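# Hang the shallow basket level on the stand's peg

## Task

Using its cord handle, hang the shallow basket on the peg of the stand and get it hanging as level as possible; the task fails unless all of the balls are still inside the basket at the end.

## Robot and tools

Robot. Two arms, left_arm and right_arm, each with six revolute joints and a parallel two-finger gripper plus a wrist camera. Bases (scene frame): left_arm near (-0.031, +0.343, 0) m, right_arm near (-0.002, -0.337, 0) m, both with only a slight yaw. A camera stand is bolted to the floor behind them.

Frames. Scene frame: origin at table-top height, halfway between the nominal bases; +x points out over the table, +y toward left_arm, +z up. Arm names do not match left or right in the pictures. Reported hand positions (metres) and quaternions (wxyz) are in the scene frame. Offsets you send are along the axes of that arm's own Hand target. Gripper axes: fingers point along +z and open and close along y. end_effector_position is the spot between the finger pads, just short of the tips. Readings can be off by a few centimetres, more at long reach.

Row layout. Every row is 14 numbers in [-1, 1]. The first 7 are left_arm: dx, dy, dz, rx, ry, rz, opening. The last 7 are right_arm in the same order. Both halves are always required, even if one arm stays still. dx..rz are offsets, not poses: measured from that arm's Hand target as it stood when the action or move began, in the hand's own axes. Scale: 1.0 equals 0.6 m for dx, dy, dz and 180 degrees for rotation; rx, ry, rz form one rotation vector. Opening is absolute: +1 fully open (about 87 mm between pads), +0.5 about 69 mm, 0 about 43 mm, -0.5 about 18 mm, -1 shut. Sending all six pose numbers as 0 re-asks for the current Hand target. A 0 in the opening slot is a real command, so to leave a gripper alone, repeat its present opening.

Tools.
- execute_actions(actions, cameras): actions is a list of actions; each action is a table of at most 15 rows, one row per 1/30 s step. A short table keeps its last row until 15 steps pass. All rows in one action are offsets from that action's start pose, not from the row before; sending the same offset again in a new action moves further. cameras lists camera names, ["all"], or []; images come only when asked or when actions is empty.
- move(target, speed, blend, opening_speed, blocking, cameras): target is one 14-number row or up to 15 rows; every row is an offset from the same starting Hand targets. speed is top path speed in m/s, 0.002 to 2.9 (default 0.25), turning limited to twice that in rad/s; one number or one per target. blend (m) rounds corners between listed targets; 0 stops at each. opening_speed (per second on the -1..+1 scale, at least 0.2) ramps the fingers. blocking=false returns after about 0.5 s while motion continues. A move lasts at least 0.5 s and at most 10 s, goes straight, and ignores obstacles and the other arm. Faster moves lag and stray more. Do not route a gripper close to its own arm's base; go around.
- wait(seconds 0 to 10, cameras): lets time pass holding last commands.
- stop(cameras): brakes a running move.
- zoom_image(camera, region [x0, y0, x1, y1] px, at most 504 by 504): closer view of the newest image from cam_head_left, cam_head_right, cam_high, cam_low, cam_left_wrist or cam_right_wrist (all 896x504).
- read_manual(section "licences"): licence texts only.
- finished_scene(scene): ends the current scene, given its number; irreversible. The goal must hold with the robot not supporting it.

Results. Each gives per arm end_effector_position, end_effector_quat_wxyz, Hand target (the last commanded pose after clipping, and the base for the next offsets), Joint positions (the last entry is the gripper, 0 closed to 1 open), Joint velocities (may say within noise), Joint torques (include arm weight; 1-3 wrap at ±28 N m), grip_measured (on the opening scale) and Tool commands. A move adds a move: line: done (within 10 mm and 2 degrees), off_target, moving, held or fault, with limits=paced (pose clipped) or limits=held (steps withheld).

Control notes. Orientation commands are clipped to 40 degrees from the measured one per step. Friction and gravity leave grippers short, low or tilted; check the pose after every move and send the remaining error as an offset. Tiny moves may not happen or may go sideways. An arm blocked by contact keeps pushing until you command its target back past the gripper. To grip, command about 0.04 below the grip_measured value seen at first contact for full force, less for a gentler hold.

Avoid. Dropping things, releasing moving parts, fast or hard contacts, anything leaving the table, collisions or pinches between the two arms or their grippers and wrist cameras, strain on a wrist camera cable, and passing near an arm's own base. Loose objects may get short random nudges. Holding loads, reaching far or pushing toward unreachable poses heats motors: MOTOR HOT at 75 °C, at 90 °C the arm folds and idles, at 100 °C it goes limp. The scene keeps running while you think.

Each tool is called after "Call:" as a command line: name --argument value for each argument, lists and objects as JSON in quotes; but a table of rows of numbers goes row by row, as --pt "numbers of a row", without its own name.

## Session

Call:
execute_actions --actions '[]'

Scene clock: 0.00 s.
left_arm: end_effector_position=(+0.3336, +0.3137, +0.0521) grip_measured=+0.976 end_effector_quat_wxyz=(+0.605, +0.024, +0.795, -0.040) | right_arm: end_effector_position=(+0.3666, -0.3626, +0.0739) grip_measured=+1.000 end_effector_quat_wxyz=(+0.653, +0.063, +0.753, -0.039)
Joint positions: left_arm=[-0.027 1.535 0.244 1.022 0.031 -0.027 0.988] | right_arm=[-0.03 1.564 0.207 1.212 0.126 0.041 1]
Joint velocities: within noise
Joint torques (N m): no reading
Heat: left arm: 33 °C; right arm: 28 °C.
Hand target: left_arm +0.3381, +0.3134, +0.0604; +0.615, +0.024, +0.787, -0.040 | right_arm +0.3680, -0.3626, +0.0762; +0.656, +0.063, +0.751, -0.039
Tool commands: left_gripper/opening=+1.0 right_gripper/opening=+1.0
camera_calibration:
cam_left_wrist: T_world_to_cam=[[-0.109693, -0.992724, 0.0496612, 0.342334], [-0.905816, 0.0792696, -0.41619, 0.319207], [0.409226, -0.090637, -0.90792, 0.0817278], [0, 0, 0, 1]] pos_world=[0.293249, 0.321947, 0.190052]
cam_right_wrist: T_world_to_cam=[[-0.144276, -0.989523, -0.00542051, -0.309536], [-0.831293, 0.124173, -0.541787, 0.413992], [0.536784, -0.0736609, -0.840498, -0.0157291], [0, 0, 0, 1]] pos_world=[0.307933, -0.358858, 0.209398]

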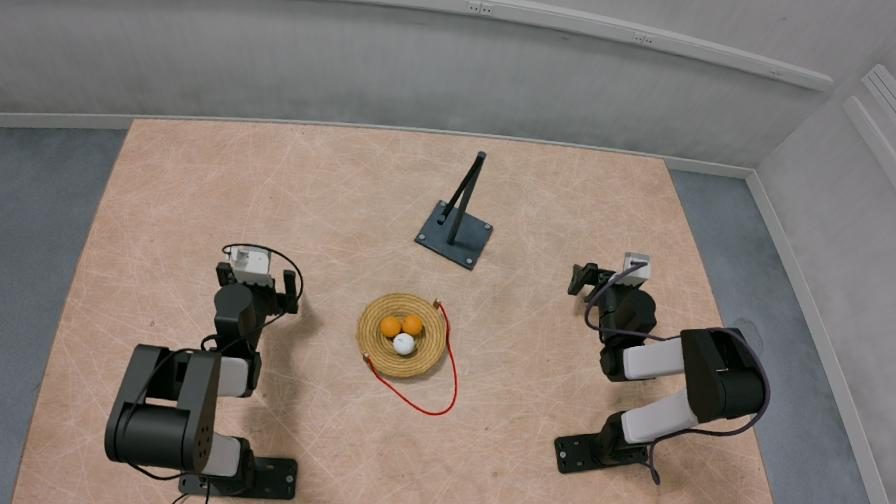

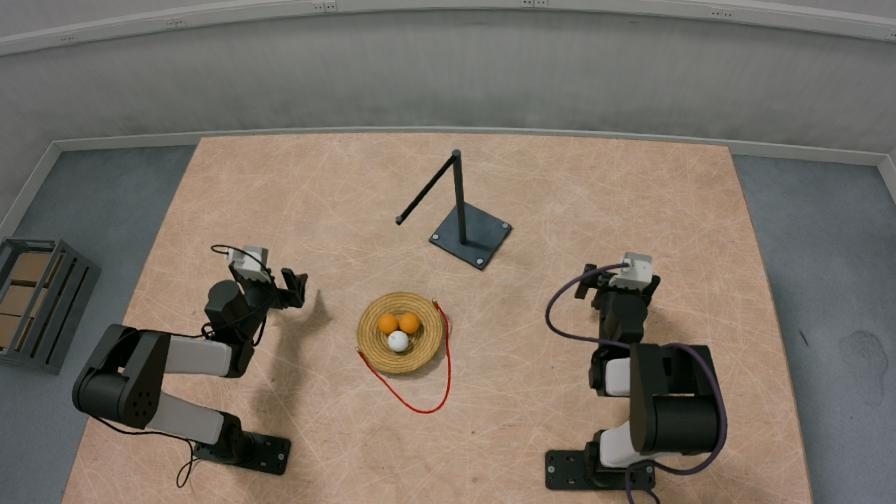

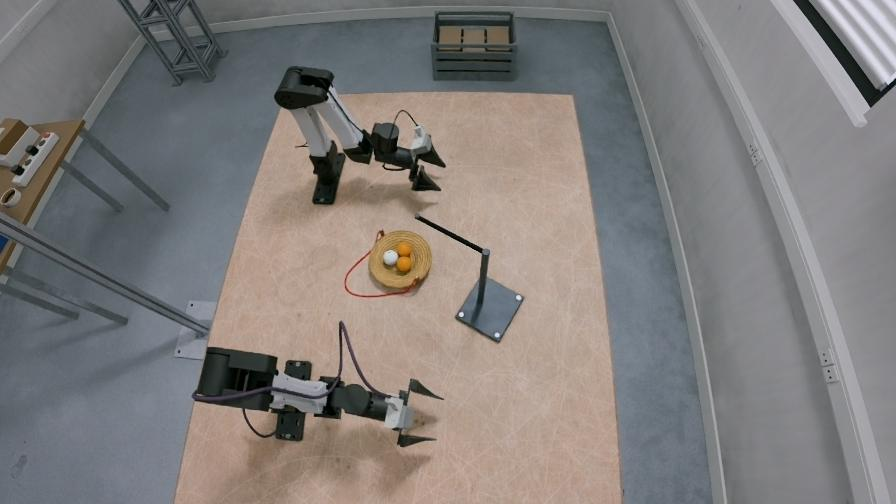

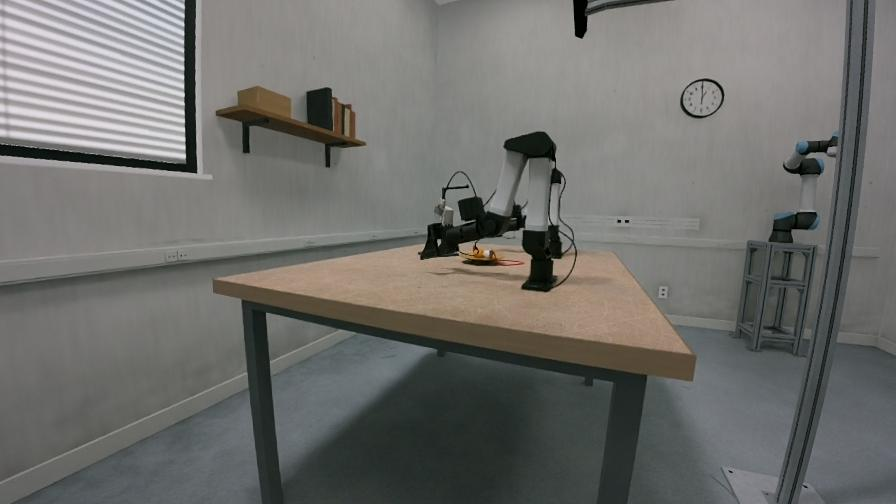

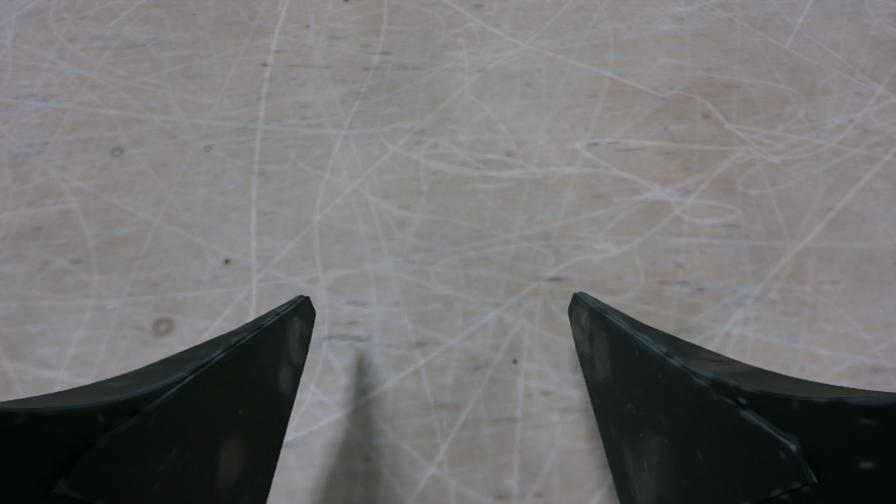

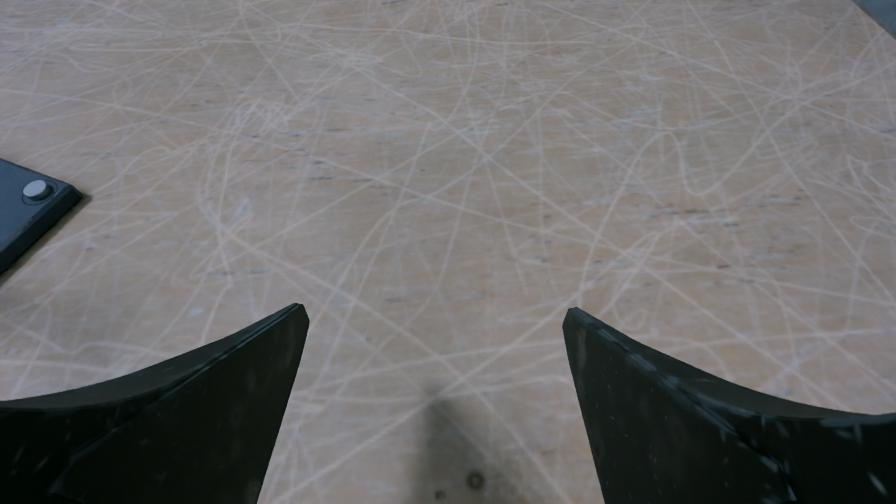

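Call:
move --pt "0 0 0 0 0 0 1.0 -0.1993 0.092 -0.1253 -0.1634 0.0442 -0.0829 -0.3" --pt "0 0 0 0 0 0 1.0 -0.1412 0.4225 -0.537 -0.5447 0.1473 -0.2764 -0.3" --speed 0.35 --blend '[0.05, 0]' --cameras '["cam_right_wrist", "cam_head_right"]'

Scene clock: 94.33 s.
left_arm: end_effector_position=(+0.3336, +0.3137, +0.0521) grip_measured=+0.976 end_effector_quat_wxyz=(+0.605, +0.024, +0.795, -0.040) | right_arm: end_effector_position=(+0.0998, -0.0738, +0.2041) grip_measured=-0.300 end_effector_quat_wxyz=(-0.242, +0.702, -0.602, -0.293)
Joint positions: left_arm=[-0.027 1.535 0.244 1.022 0.031 -0.027 0.988] | right_arm=[0.949 1.182 1.185 -0.96 -0.517 -0.592 0.35]
Joint torques (N m): left_arm=[-0.23 -5.27 5.05 1.79 0.07 -0.25] | right_arm=[0.58 -1.63 8.36 1.17 -0.2 -0.14]
Heat: left arm: 37 °C; right arm: 31 °C.
Hand target: left_arm +0.3381, +0.3134, +0.0604; +0.615, +0.024, +0.787, -0.040 | right_arm +0.1000, -0.0703, +0.2105; -0.246, +0.708, -0.593, -0.294
Off the commanded pose: left_arm 0.009 m, 2 deg | right_arm 0.007 m, 1 deg.
move: done
camera_calibration:
cam_right_wrist: T_world_to_cam=[[0.98564, 0.16886, 0.0000002344, -0.0898858], [0.168394, -0.982918, 0.0742616, -0.0803372], [0.0125401, -0.0731951, -0.997239, 0.342546], [0, 0, 0, 1]] pos_world=[0.0978278, -0.0387141, 0.347566]
Images, in order (width x height): cam_head_right 896x504, cam_right_wrist 896x504.

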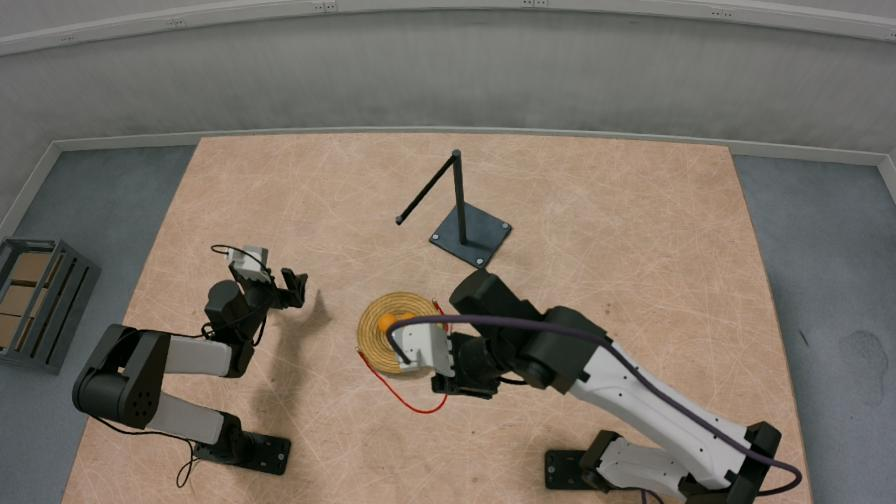

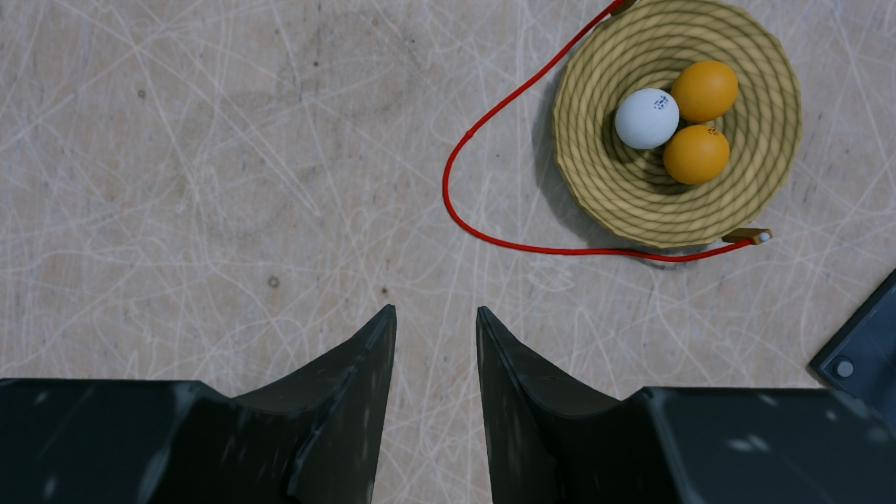

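Call:
zoom_image --camera "cam_right_wrist" --region '[420, 0, 640, 270]'

Call:
zoom_image --camera "cam_right_wrist" --region '[560, 150, 800, 300]'

Scaled by 1.867 from the camera's 896x504 image, which has a finer 1280x720 frame.

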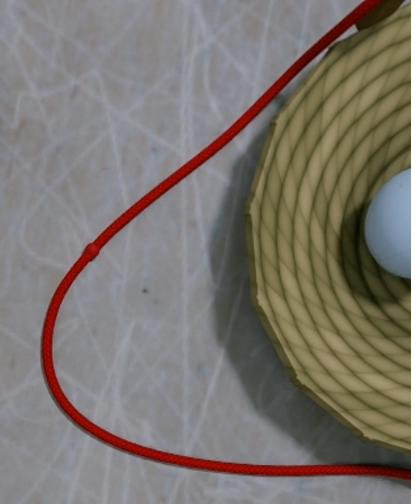

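Scaled by 2.100 from the camera's 896x504 image, which has a finer 1280x720 frame.

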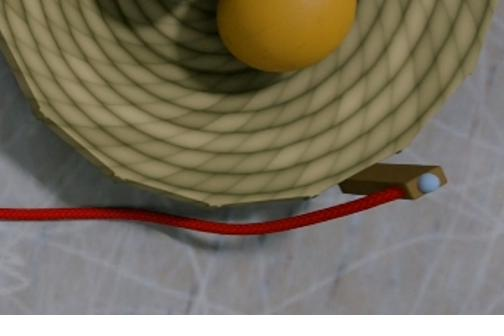

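Call:
move --target '[0, 0, 0, 0, 0, 0, 1.0, 0.1508, -0.0301, 0.2158, -0.1579, -0.0969, -0.1148, -0.4]' --speed 0.25 --cameras '["cam_right_wrist", "cam_head_right"]'

Scene clock: 259.07 s.
left_arm: end_effector_position=(+0.3336, +0.3137, +0.0521) grip_measured=+0.976 end_effector_quat_wxyz=(+0.605, +0.024, +0.795, -0.040) | right_arm: end_effector_position=(+0.1077, -0.0441, +0.0528) grip_measured=-0.400 end_effector_quat_wxyz=(-0.194, +0.791, -0.328, -0.478)
Joint positions: left_arm=[-0.027 1.535 0.244 1.022 0.031 -0.027 0.988] | right_arm=[0.749 1.766 0.999 -0.856 -1.084 -1.622 0.3]
Joint torques (N m): left_arm=[-0.2 -5.24 5.01 1.79 0.08 -0.23] | right_arm=[-0.85 -4.11 6.65 0 -0.57 -0.16]
Heat: left arm: 40 °C; right arm: 38 °C.
Hand target: left_arm +0.3381, +0.3134, +0.0604; +0.615, +0.024, +0.787, -0.040 | right_arm +0.1127, -0.0399, +0.0549; -0.200, +0.788, -0.326, -0.483
Off the commanded pose: left_arm 0.009 m, 2 deg | right_arm 0.007 m, 1 deg.
move: done
camera_calibration:
cam_right_wrist: T_world_to_cam=[[0.700472, 0.71362, 0.0092917, -0.0484922], [0.6964, -0.680606, -0.227602, -0.0687383], [-0.156097, 0.165899, -0.97371, 0.221229], [0, 0, 0, 1]] pos_world=[0.11637, -0.0488805, 0.200218]
Images, in order (width x height): cam_head_right 896x504, cam_right_wrist 896x504.

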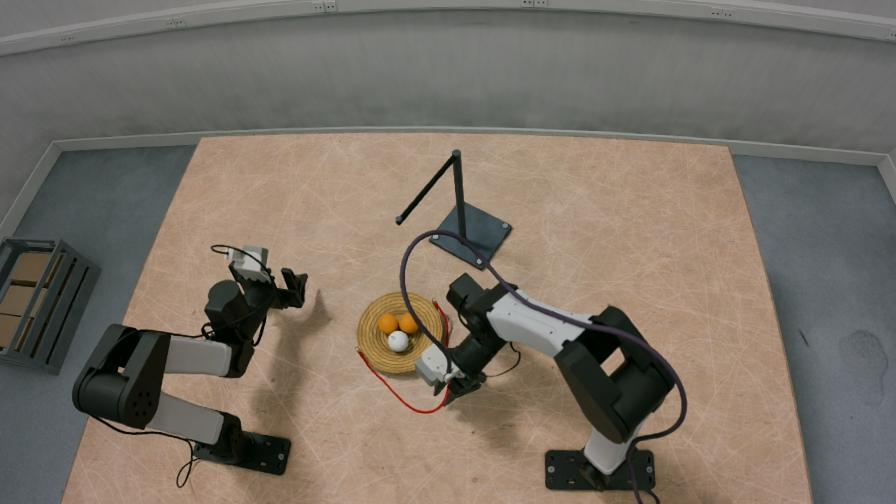

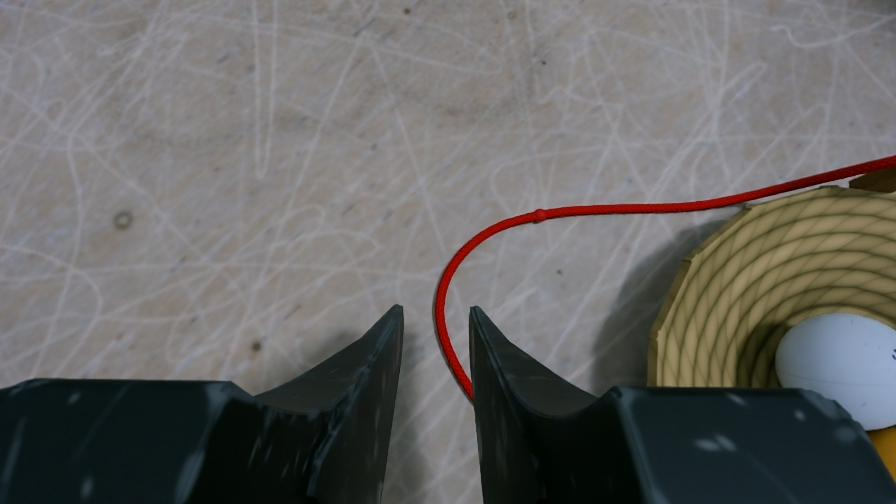

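Call:
move --target '[0, 0, 0, 0, 0, 0, 1.0, 0.0674, -0.0026, 0.0381, 0, 0, 0, -0.4]' --speed 0.08 --cameras '["cam_right_wrist"]'

Scene clock: 302.13 s.
left_arm: end_effector_position=(+0.3336, +0.3137, +0.0521) grip_measured=+0.976 end_effector_quat_wxyz=(+0.605, +0.024, +0.795, -0.040) | right_arm: end_effector_position=(+0.1157, -0.0362, +0.0137) grip_measured=-0.400 end_effector_quat_wxyz=(-0.203, +0.793, -0.323, -0.475)
Joint positions: left_arm=[-0.027 1.535 0.244 1.022 0.031 -0.027 0.988] | right_arm=[0.749 1.88 0.959 -0.682 -1.085 -1.623 0.3]
Joint torques (N m): left_arm=[-0.2 -5.23 5.11 1.79 0.08 -0.28] | right_arm=[-0.21 -4.75 3.37 0.25 -0.56 -0.01]
Heat: left arm: 40 °C; right arm: 37 °C.
Hand target: left_arm +0.3381, +0.3134, +0.0604; +0.615, +0.024, +0.787, -0.040 | right_arm +0.1124, -0.0373, +0.0085; -0.200, +0.788, -0.326, -0.483
Off the commanded pose: left_arm 0.009 m, 2 deg | right_arm 0.006 m, 1 deg.
move: done
camera_calibration:
cam_right_wrist: T_world_to_cam=[[0.699942, 0.713513, 0.0313032, -0.0595917], [0.699999, -0.676669, -0.228297, -0.0780884], [-0.141711, 0.181707, -0.973088, 0.181987], [0, 0, 0, 1]] pos_world=[0.122162, -0.0433888, 0.161127]
Images, in order (width x height): cam_right_wrist 896x504.

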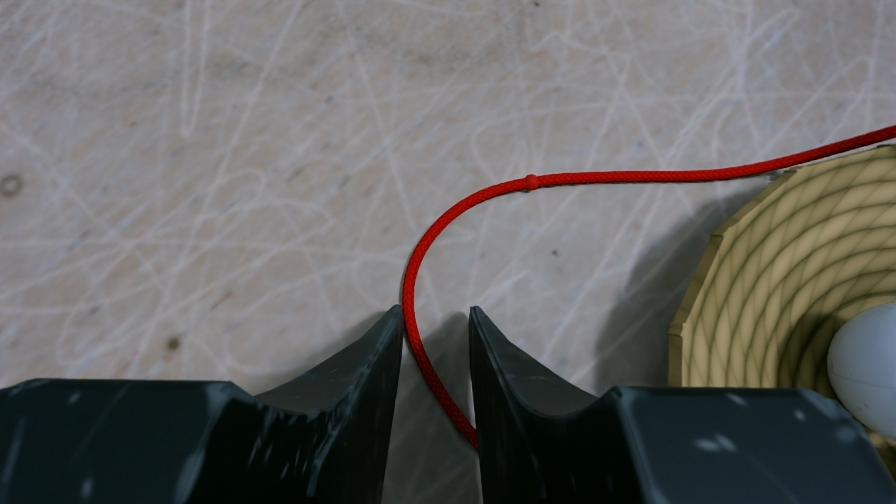

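Call:
move --pt "0 0 0 0 0 0 1.0 -0.0413 0.009 -0.0181 0 0 0 -0.4" --pt "0 0 0 0 0 0 1.0 0.0003 0.009 0.0031 0 0 0 -0.4" --speed 0.08 --cameras '["cam_right_wrist"]'

Scene clock: 321.67 s.
left_arm: end_effector_position=(+0.3336, +0.3137, +0.0521) grip_measured=+0.976 end_effector_quat_wxyz=(+0.605, +0.024, +0.795, -0.040) | right_arm: end_effector_position=(+0.1118, -0.0390, +0.0136) grip_measured=-0.400 end_effector_quat_wxyz=(-0.207, +0.793, -0.321, -0.476)
Joint positions: left_arm=[-0.027 1.535 0.244 1.022 0.031 -0.027 0.988] | right_arm=[0.749 1.862 0.931 -0.664 -1.09 -1.623 0.3]
Joint torques (N m): left_arm=[-0.1 -5.27 5.15 1.79 0.09 -0.29] | right_arm=[0.31 -4.52 3.38 0.3 -0.52 0.12]
Heat: left arm: 41 °C; right arm: 36 °C.
Hand target: left_arm +0.3381, +0.3134, +0.0604; +0.615, +0.024, +0.787, -0.040 | right_arm +0.1074, -0.0401, +0.0074; -0.200, +0.788, -0.326, -0.483
Off the commanded pose: left_arm 0.009 m, 2 deg | right_arm 0.008 m, 1 deg.
move: done
camera_calibration:
cam_right_wrist: T_world_to_cam=[[0.700028, 0.713085, 0.0383488, -0.0550209], [0.700217, -0.674869, -0.232911, -0.0773083], [-0.140205, 0.189897, -0.971742, 0.181967], [0, 0, 0, 1]] pos_world=[0.118161, -0.0474933, 0.160929]
Images, in order (width x height): cam_right_wrist 896x504.

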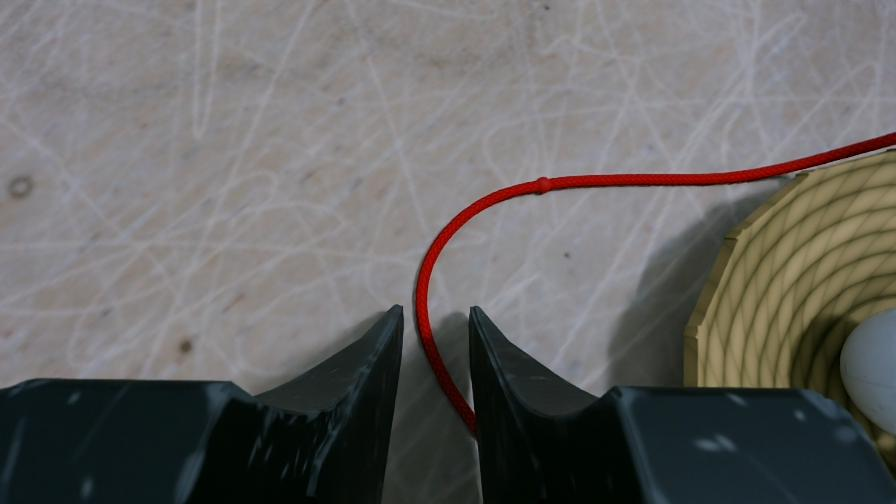

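Call:
move --target '[0, 0, 0, 0, 0, 0, 1.0, 0.0045, 0, 0.0023, 0, 0, 0, -1.0]' --speed 0.05 --opening_speed 0.9 --cameras '["cam_right_wrist"]'

Scene clock: 326.77 s.
left_arm: end_effector_position=(+0.3336, +0.3137, +0.0521) grip_measured=+0.976 end_effector_quat_wxyz=(+0.605, +0.024, +0.795, -0.040) | right_arm: end_effector_position=(+0.1129, -0.0373, +0.0133) grip_measured=-0.915 end_effector_quat_wxyz=(-0.211, +0.792, -0.318, -0.476)
Joint positions: left_arm=[-0.027 1.535 0.244 1.022 0.031 -0.027 0.988] | right_arm=[0.749 1.866 0.931 -0.652 -1.095 -1.623 0.043]
Joint torques (N m): left_arm=[-0.14 -5.3 5.14 1.78 0.05 -0.26] | right_arm=[0.34 -4.21 3 0.33 -0.48 0.11]
Heat: left arm: 41 °C; right arm: 35 °C.
Hand target: left_arm +0.3381, +0.3134, +0.0604; +0.615, +0.024, +0.787, -0.040 | right_arm +0.1074, -0.0401, +0.0044; -0.200, +0.788, -0.326, -0.483
Off the commanded pose: left_arm 0.009 m, 2 deg | right_arm 0.011 m, 2 deg.
move: off_target (right_arm)
camera_calibration:
cam_right_wrist: T_world_to_cam=[[0.699957, 0.712621, 0.0472405, -0.0571517], [0.7009, -0.672734, -0.236997, -0.0768543], [-0.137109, 0.198998, -0.970361, 0.181526], [0, 0, 0, 1]] pos_world=[0.11876, -0.0470983, 0.160631]
Images, in order (width x height): cam_right_wrist 896x504.

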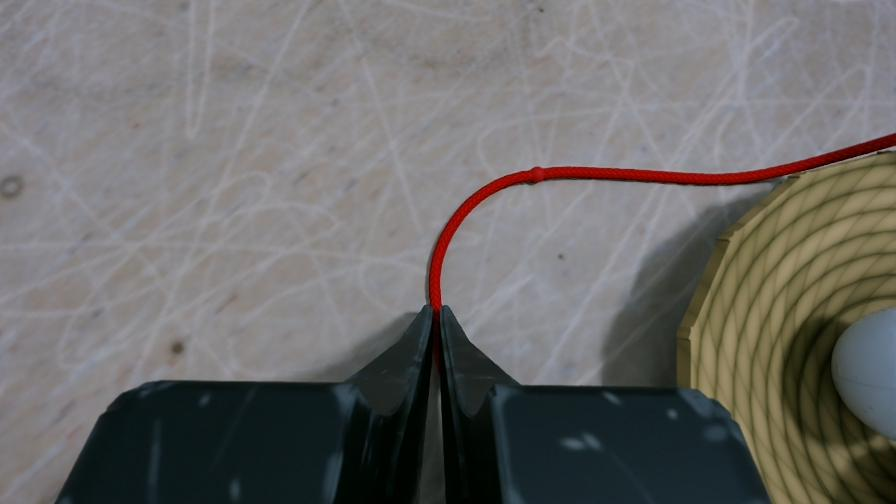

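Call:
move --pt "0 0 0 0 0 0 1.0 -0.2308 -0.0833 -0.1368 0.0499 -0.0036 0.0244 -1.0" --pt "0 0 0 0 0 0 1.0 -0.3341 -0.2118 -0.2093 0.0999 -0.0073 0.0487 -1.0" --pt "0 0 0 0 0 0 1.0 -0.3728 -0.286 -0.2435 0.1498 -0.0109 0.0731 -1.0" --speed '[0.12, 0.12, 0.08]' --blend '[0.03, 0.03, 0]' --cameras '["cam_head_left", "cam_head_right", "cam_right_wrist"]'

Call:
zoom_image --camera "cam_head_left" --region '[330, 220, 490, 400]'

Call:
zoom_image --camera "cam_right_wrist" --region '[340, 220, 560, 504]'

Scene clock: 412.00 s.
left_arm: end_effector_position=(+0.3336, +0.3137, +0.0521) grip_measured=+0.976 end_effector_quat_wxyz=(+0.605, +0.024, +0.795, -0.040) | right_arm: end_effector_position=(+0.2419, +0.0556, +0.2688) grip_measured=-0.916 end_effector_quat_wxyz=(-0.322, +0.671, -0.511, -0.430)
Joint positions: left_arm=[-0.027 1.535 0.244 1.022 0.031 -0.027 0.988] | right_arm=[0.722 1.829 1.852 -0.836 -0.949 -0.701 0.042]
Joint torques (N m): left_arm=[-0.27 -5.31 5.07 1.78 0.07 -0.25] | right_arm=[-0.02 -5.53 8.34 1.39 -0.15 0.15]
Heat: left arm: 42 °C; right arm: 33 °C.
Hand target: left_arm +0.3381, +0.3134, +0.0604; +0.615, +0.024, +0.787, -0.040 | right_arm +0.2493, +0.0611, +0.2699; -0.327, +0.669, -0.513, -0.427
Off the commanded pose: left_arm 0.009 m, 2 deg | right_arm 0.009 m, 1 deg.
move: done
camera_calibration:
cam_right_wrist: T_world_to_cam=[[0.960867, 0.276869, 0.00879722, -0.254293], [0.268494, -0.923047, -0.275492, 0.0846264], [-0.0681551, 0.267073, -0.961263, 0.405772], [0, 0, 0, 1]] pos_world=[0.249275, 0.0401489, 0.415605]
Images, in order (width x height): cam_head_left 896x504, cam_head_right 896x504, cam_right_wrist 896x504.

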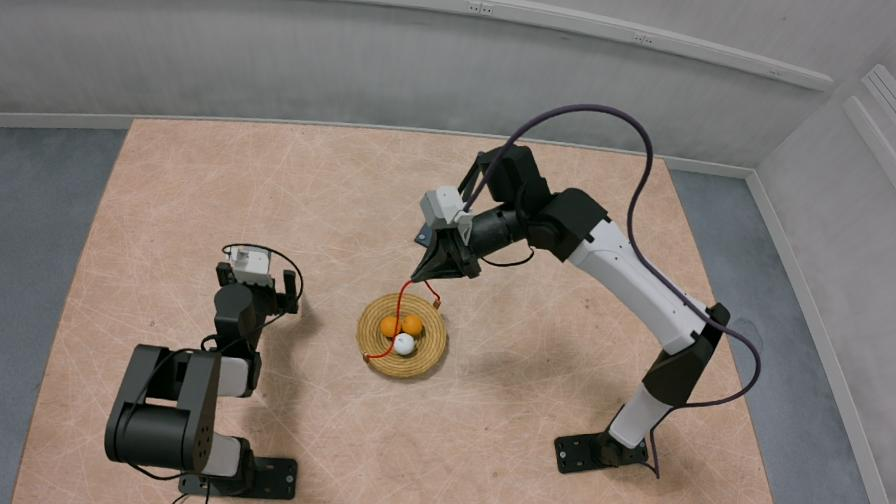

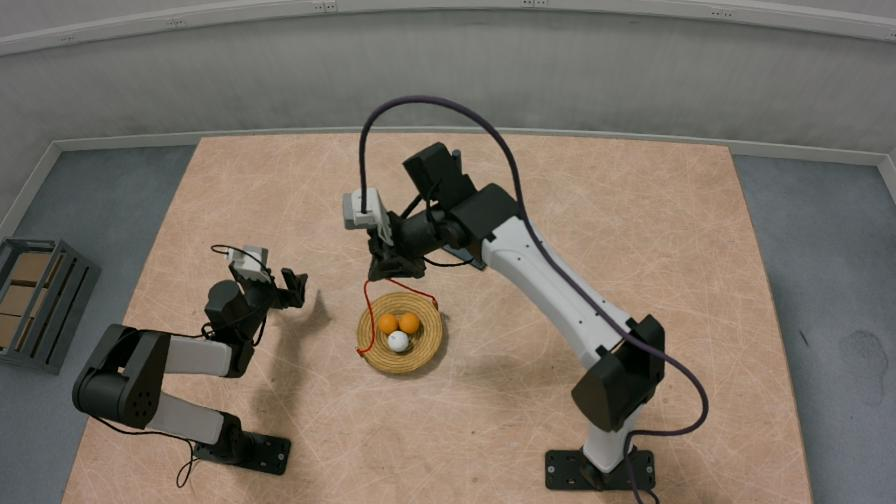

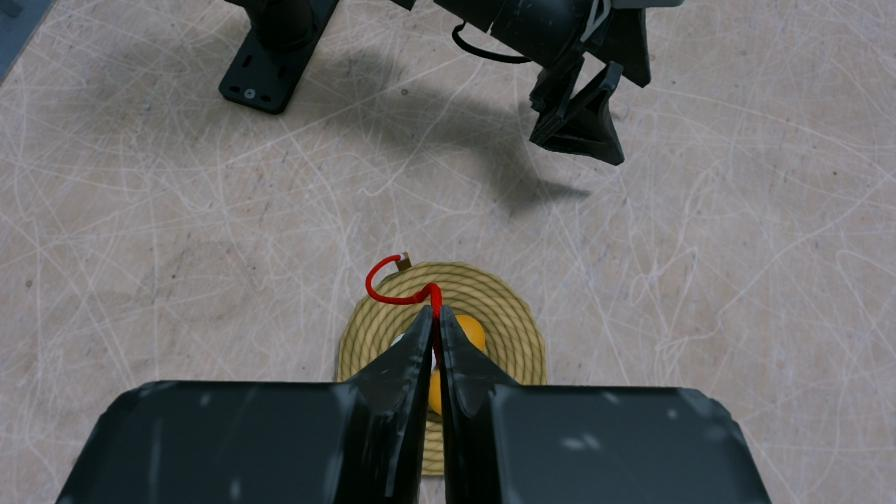

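Scaled by 2.800 from the camera's 896x504 image, which has a finer 1280x720 frame.

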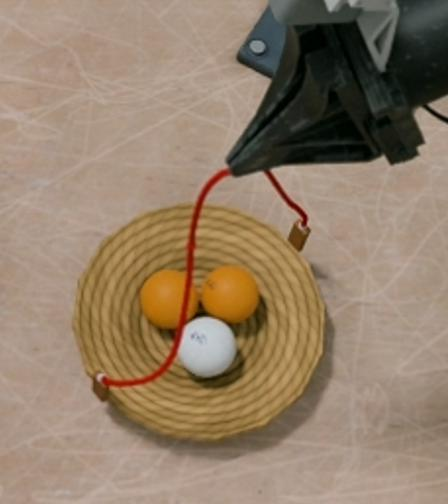

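Scaled by 1.775 from the camera's 896x504 image, which has a finer 1280x720 frame.

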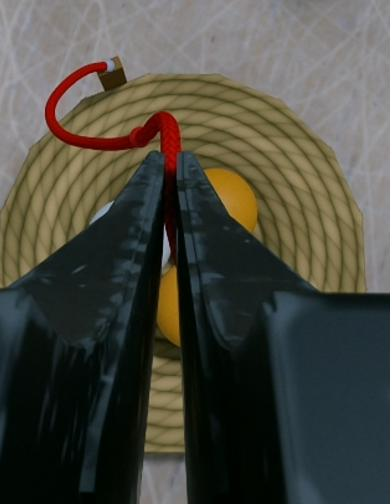

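Call:
move --target '[0, 0, 0, 0, 0, 0, 1.0, -0.0227, 0, -0.0106, 0, 0, 0, -1.0]' --speed 0.03 --cameras '["cam_head_left", "cam_head_right", "cam_right_wrist"]'

Call:
zoom_image --camera "cam_head_left" --region '[330, 220, 490, 400]'

Call:
zoom_image --camera "cam_right_wrist" --region '[340, 220, 560, 504]'

Scene clock: 422.03 s.
left_arm: end_effector_position=(+0.3336, +0.3137, +0.0521) grip_measured=+0.976 end_effector_quat_wxyz=(+0.605, +0.024, +0.795, -0.040) | right_arm: end_effector_position=(+0.2449, +0.0571, +0.2832) grip_measured=-0.916 end_effector_quat_wxyz=(-0.326, +0.671, -0.511, -0.427)
Joint positions: left_arm=[-0.027 1.535 0.244 1.022 0.031 -0.027 0.988] | right_arm=[0.722 1.851 1.938 -0.889 -0.941 -0.697 0.042]
Joint torques (N m): left_arm=[-0.21 -5.37 5.07 1.77 0.09 -0.27] | right_arm=[-0.09 -5.75 8.44 1.28 -0.25 0.13]
Heat: left arm: 42 °C; right arm: 34 °C.
Hand target: left_arm +0.3381, +0.3134, +0.0604; +0.615, +0.024, +0.787, -0.040 | right_arm +0.2492, +0.0610, +0.2851; -0.327, +0.669, -0.513, -0.427
Off the commanded pose: left_arm 0.009 m, 2 deg | right_arm 0.006 m, 0 deg.
move: done
camera_calibration:
cam_right_wrist: T_world_to_cam=[[0.962511, 0.270674, 0.0175398, -0.260171], [0.264889, -0.924091, -0.275481, 0.0901202], [-0.058357, 0.2698, -0.961147, 0.416814], [0, 0, 0, 1]] pos_world=[0.25087, 0.0412447, 0.430009]
Images, in order (width x height): cam_head_left 896x504, cam_head_right 896x504, cam_right_wrist 896x504.

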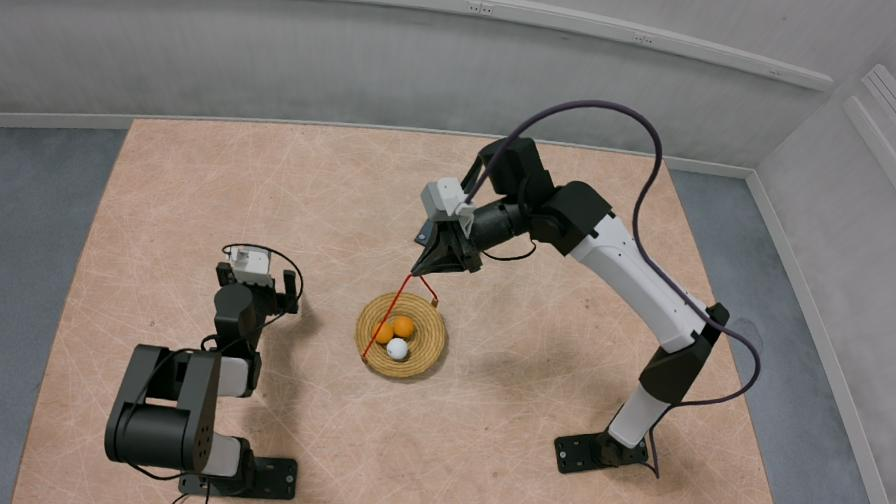

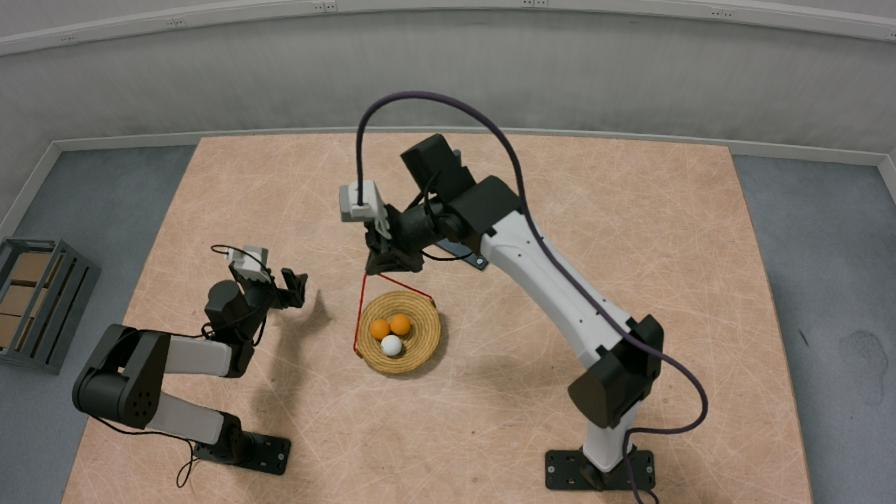

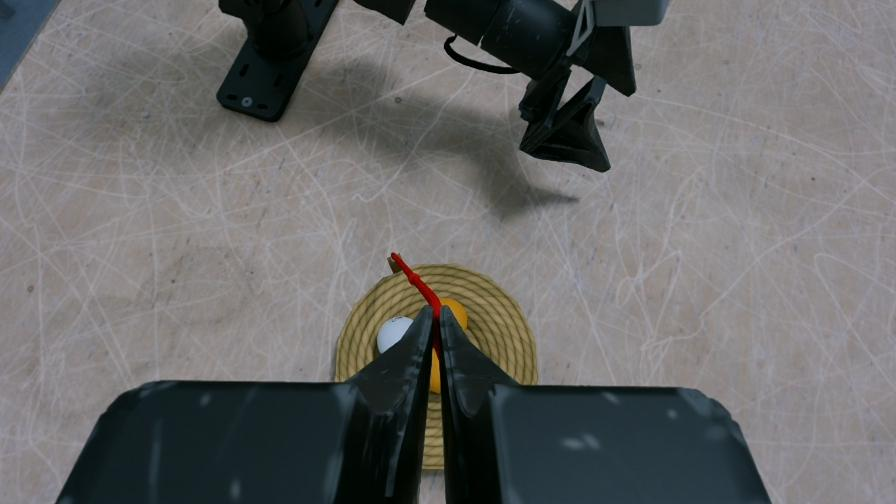

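Scaled by 2.800 from the camera's 896x504 image, which has a finer 1280x720 frame.

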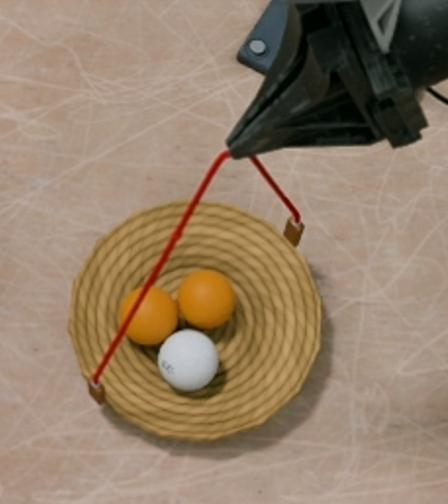

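Scaled by 1.775 from the camera's 896x504 image, which has a finer 1280x720 frame.

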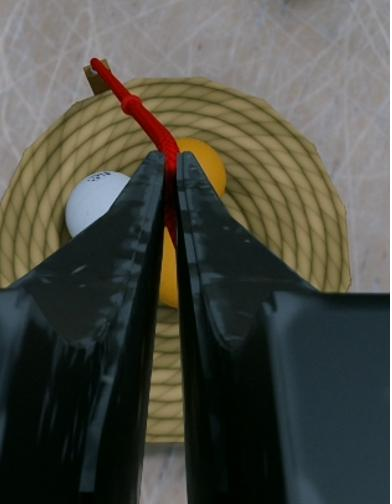

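Call:
zoom_image --camera "cam_head_right" --region '[330, 250, 470, 400]'

Call:
zoom_image --camera "cam_head_left" --region '[330, 250, 470, 400]'

Scaled by 3.360 from the camera's 896x504 image, which has a finer 1280x720 frame.

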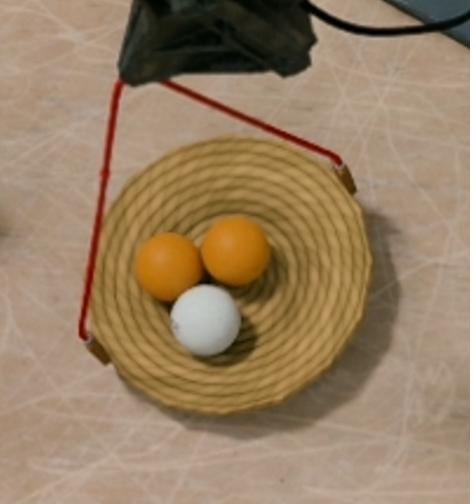

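Scaled by 3.360 from the camera's 896x504 image, which has a finer 1280x720 frame.

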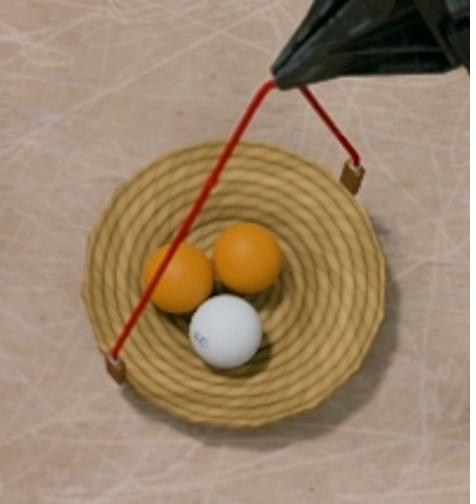

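Call:
move --pt "0 0 0 0 0 0 1.0 -0.0453 0 -0.0211 0.0567 0 0.0264 -1.0" --pt "0 0 0 0 0 0 1.0 -0.1097 -0.0482 -0.0998 0.2266 0 0.1057 -1.0" --speed '[0.05, 0.1]' --blend '[0.015, 0]' --cameras '["cam_head_left", "cam_head_right", "cam_right_wrist"]'

Call:
zoom_image --camera "cam_head_left" --region '[370, 130, 530, 340]'

Call:
zoom_image --camera "cam_right_wrist" --region '[340, 220, 640, 504]'

Scene clock: 505.67 s.
left_arm: end_effector_position=(+0.3336, +0.3137, +0.0521) grip_measured=+0.976 end_effector_quat_wxyz=(+0.605, +0.024, +0.795, -0.040) | right_arm: end_effector_position=(+0.2872, +0.0428, +0.3395) grip_measured=-0.916 end_effector_quat_wxyz=(+0.434, -0.433, +0.747, +0.258)
Joint positions: left_arm=[-0.027 1.535 0.244 1.022 0.031 -0.027 0.988] | right_arm=[0.85 1.734 2.011 -0.798 -0.171 -0.087 0.042]
Joint torques (N m): left_arm=[-0.25 -5.3 5.09 1.81 0.1 -0.26] | right_arm=[0.64 -8.38 8.73 1.92 0 0.21]
Heat: left arm: 42 °C; right arm: 41 °C.
Hand target: left_arm +0.3381, +0.3134, +0.0604; +0.615, +0.024, +0.787, -0.040 | right_arm +0.2841, +0.0430, +0.3698; +0.465, -0.422, +0.730, +0.269
Off the commanded pose: left_arm 0.009 m, 2 deg | right_arm 0.031 m, 4 deg.
move: off_target (right_arm)
camera_calibration:
cam_right_wrist: T_world_to_cam=[[0.874063, -0.485759, 0.00720272, -0.236729], [-0.474505, -0.856806, -0.201814, 0.265693], [0.104204, 0.17298, -0.979397, 0.440882], [0, 0, 0, 1]] pos_world=[0.287048, 0.0363901, 0.487124]
Images, in order (width x height): cam_head_left 896x504, cam_head_right 896x504, cam_right_wrist 896x504.

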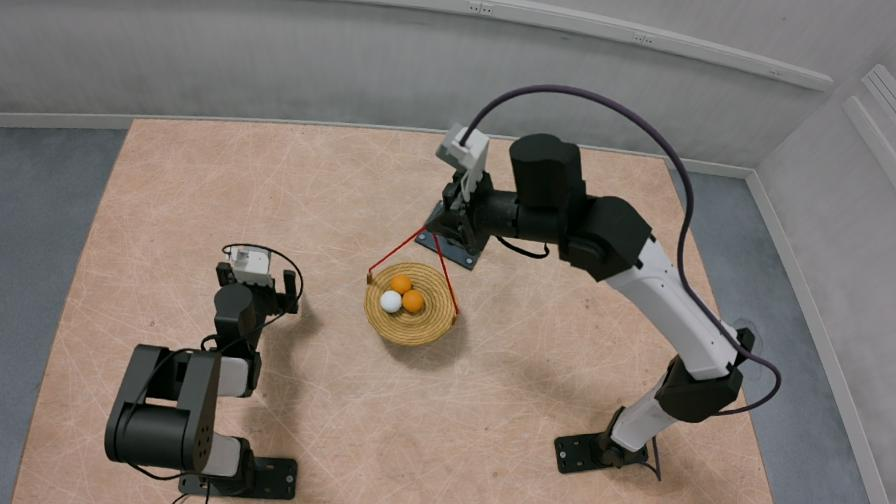

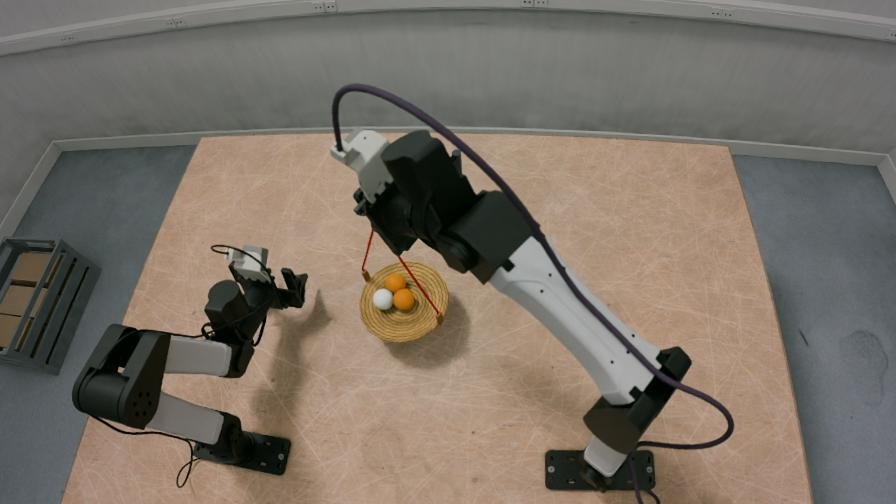

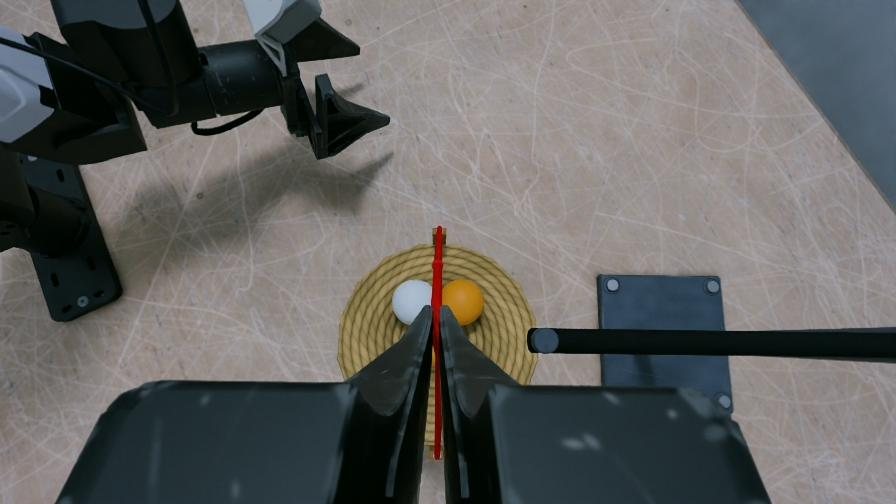

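Scaled by 2.400 from the camera's 896x504 image, which has a finer 1280x720 frame.

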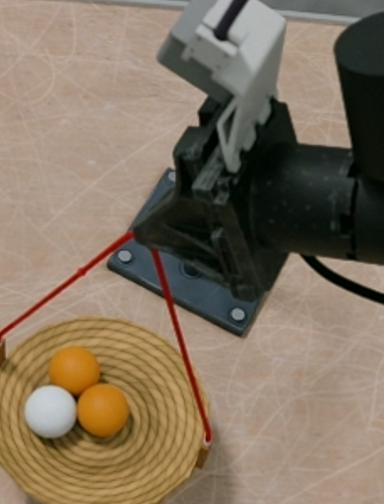

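Scaled by 1.680 from the camera's 896x504 image, which has a finer 1280x720 frame.

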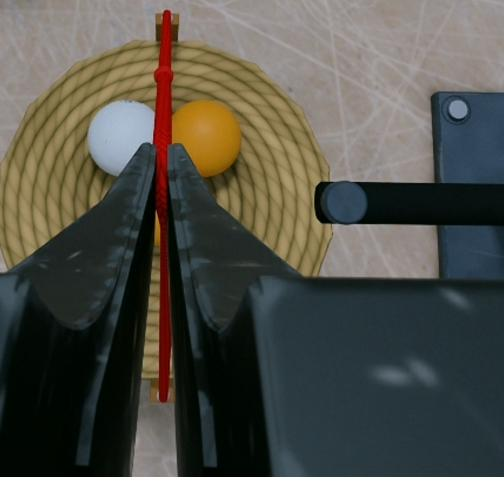

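Call:
move --pt "0 0 0 0 0 0 1.0 -0.0337 0 -0.0265 0 0 0 -1.0" --pt "0 0 0 0 0 0 1.0 -0.0443 -0.1318 -0.0308 0 0 0 -1.0" --speed '[0.04, 0.04]' --blend '[0.008, 0]' --cameras '["cam_head_right", "cam_right_wrist"]'

Call:
zoom_image --camera "cam_right_wrist" --region '[300, 220, 580, 504]'

Scene clock: 541.60 s.
left_arm: end_effector_position=(+0.3336, +0.3137, +0.0521) grip_measured=+0.976 end_effector_quat_wxyz=(+0.605, +0.024, +0.795, -0.040) | right_arm: end_effector_position=(+0.3449, -0.0045, +0.3947) grip_measured=-0.916 end_effector_quat_wxyz=(+0.453, -0.417, +0.742, +0.266)
Joint positions: left_arm=[-0.027 1.535 0.244 1.022 0.031 -0.027 0.988] | right_arm=[0.638 1.93 2.514 -1.08 -0.346 -0.163 0.042]
Joint torques (N m): left_arm=[-0.31 -5.38 5.08 1.78 0.08 -0.26] | right_arm=[-0.58 -5.63 7.36 1.88 -0.21 -0.13]
Heat: left arm: 43 °C; right arm: 43 °C.
Hand target: left_arm +0.3381, +0.3134, +0.0604; +0.615, +0.024, +0.787, -0.040 | right_arm +0.3499, -0.0013, +0.4017; +0.465, -0.422, +0.730, +0.269
Off the commanded pose: left_arm 0.009 m, 2 deg | right_arm 0.009 m, 2 deg.
move: done
camera_calibration:
cam_right_wrist: T_world_to_cam=[[0.862413, -0.506206, 0.000148623, -0.303807], [-0.490214, -0.835241, -0.249123, 0.287813], [0.126231, 0.214774, -0.968472, 0.485366], [0, 0, 0, 1]] pos_world=[0.341828, -0.017639, 0.541809]
Images, in order (width x height): cam_head_right 896x504, cam_right_wrist 896x504.

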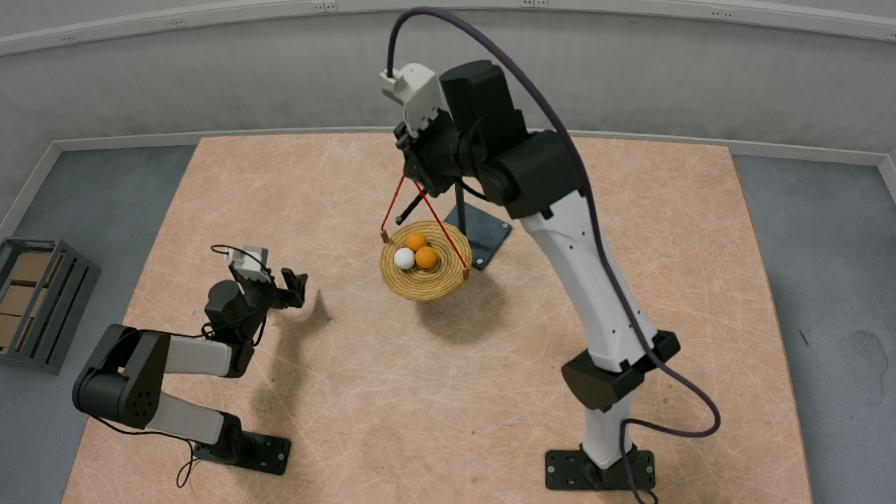

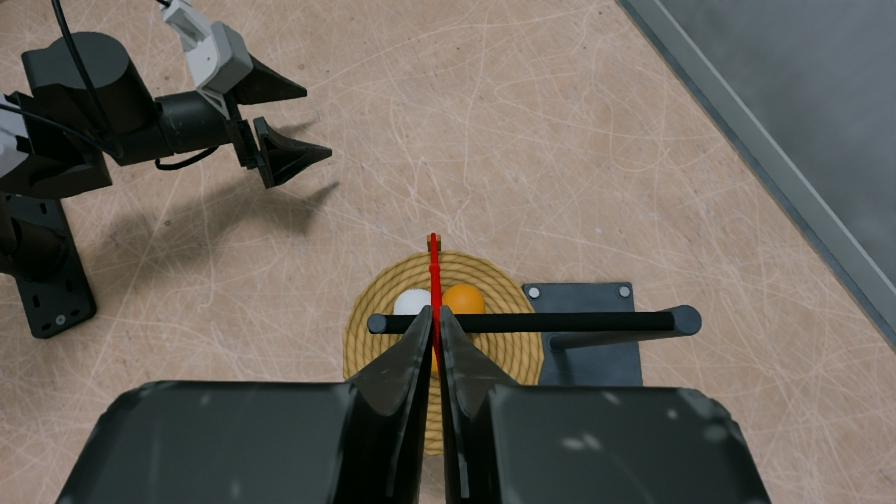

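Scaled by 1.775 from the camera's 896x504 image, which has a finer 1280x720 frame.

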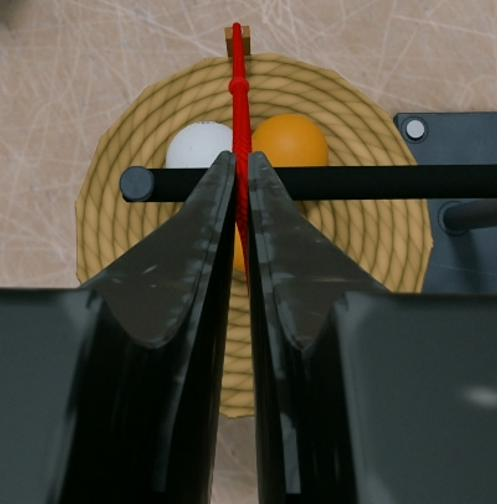

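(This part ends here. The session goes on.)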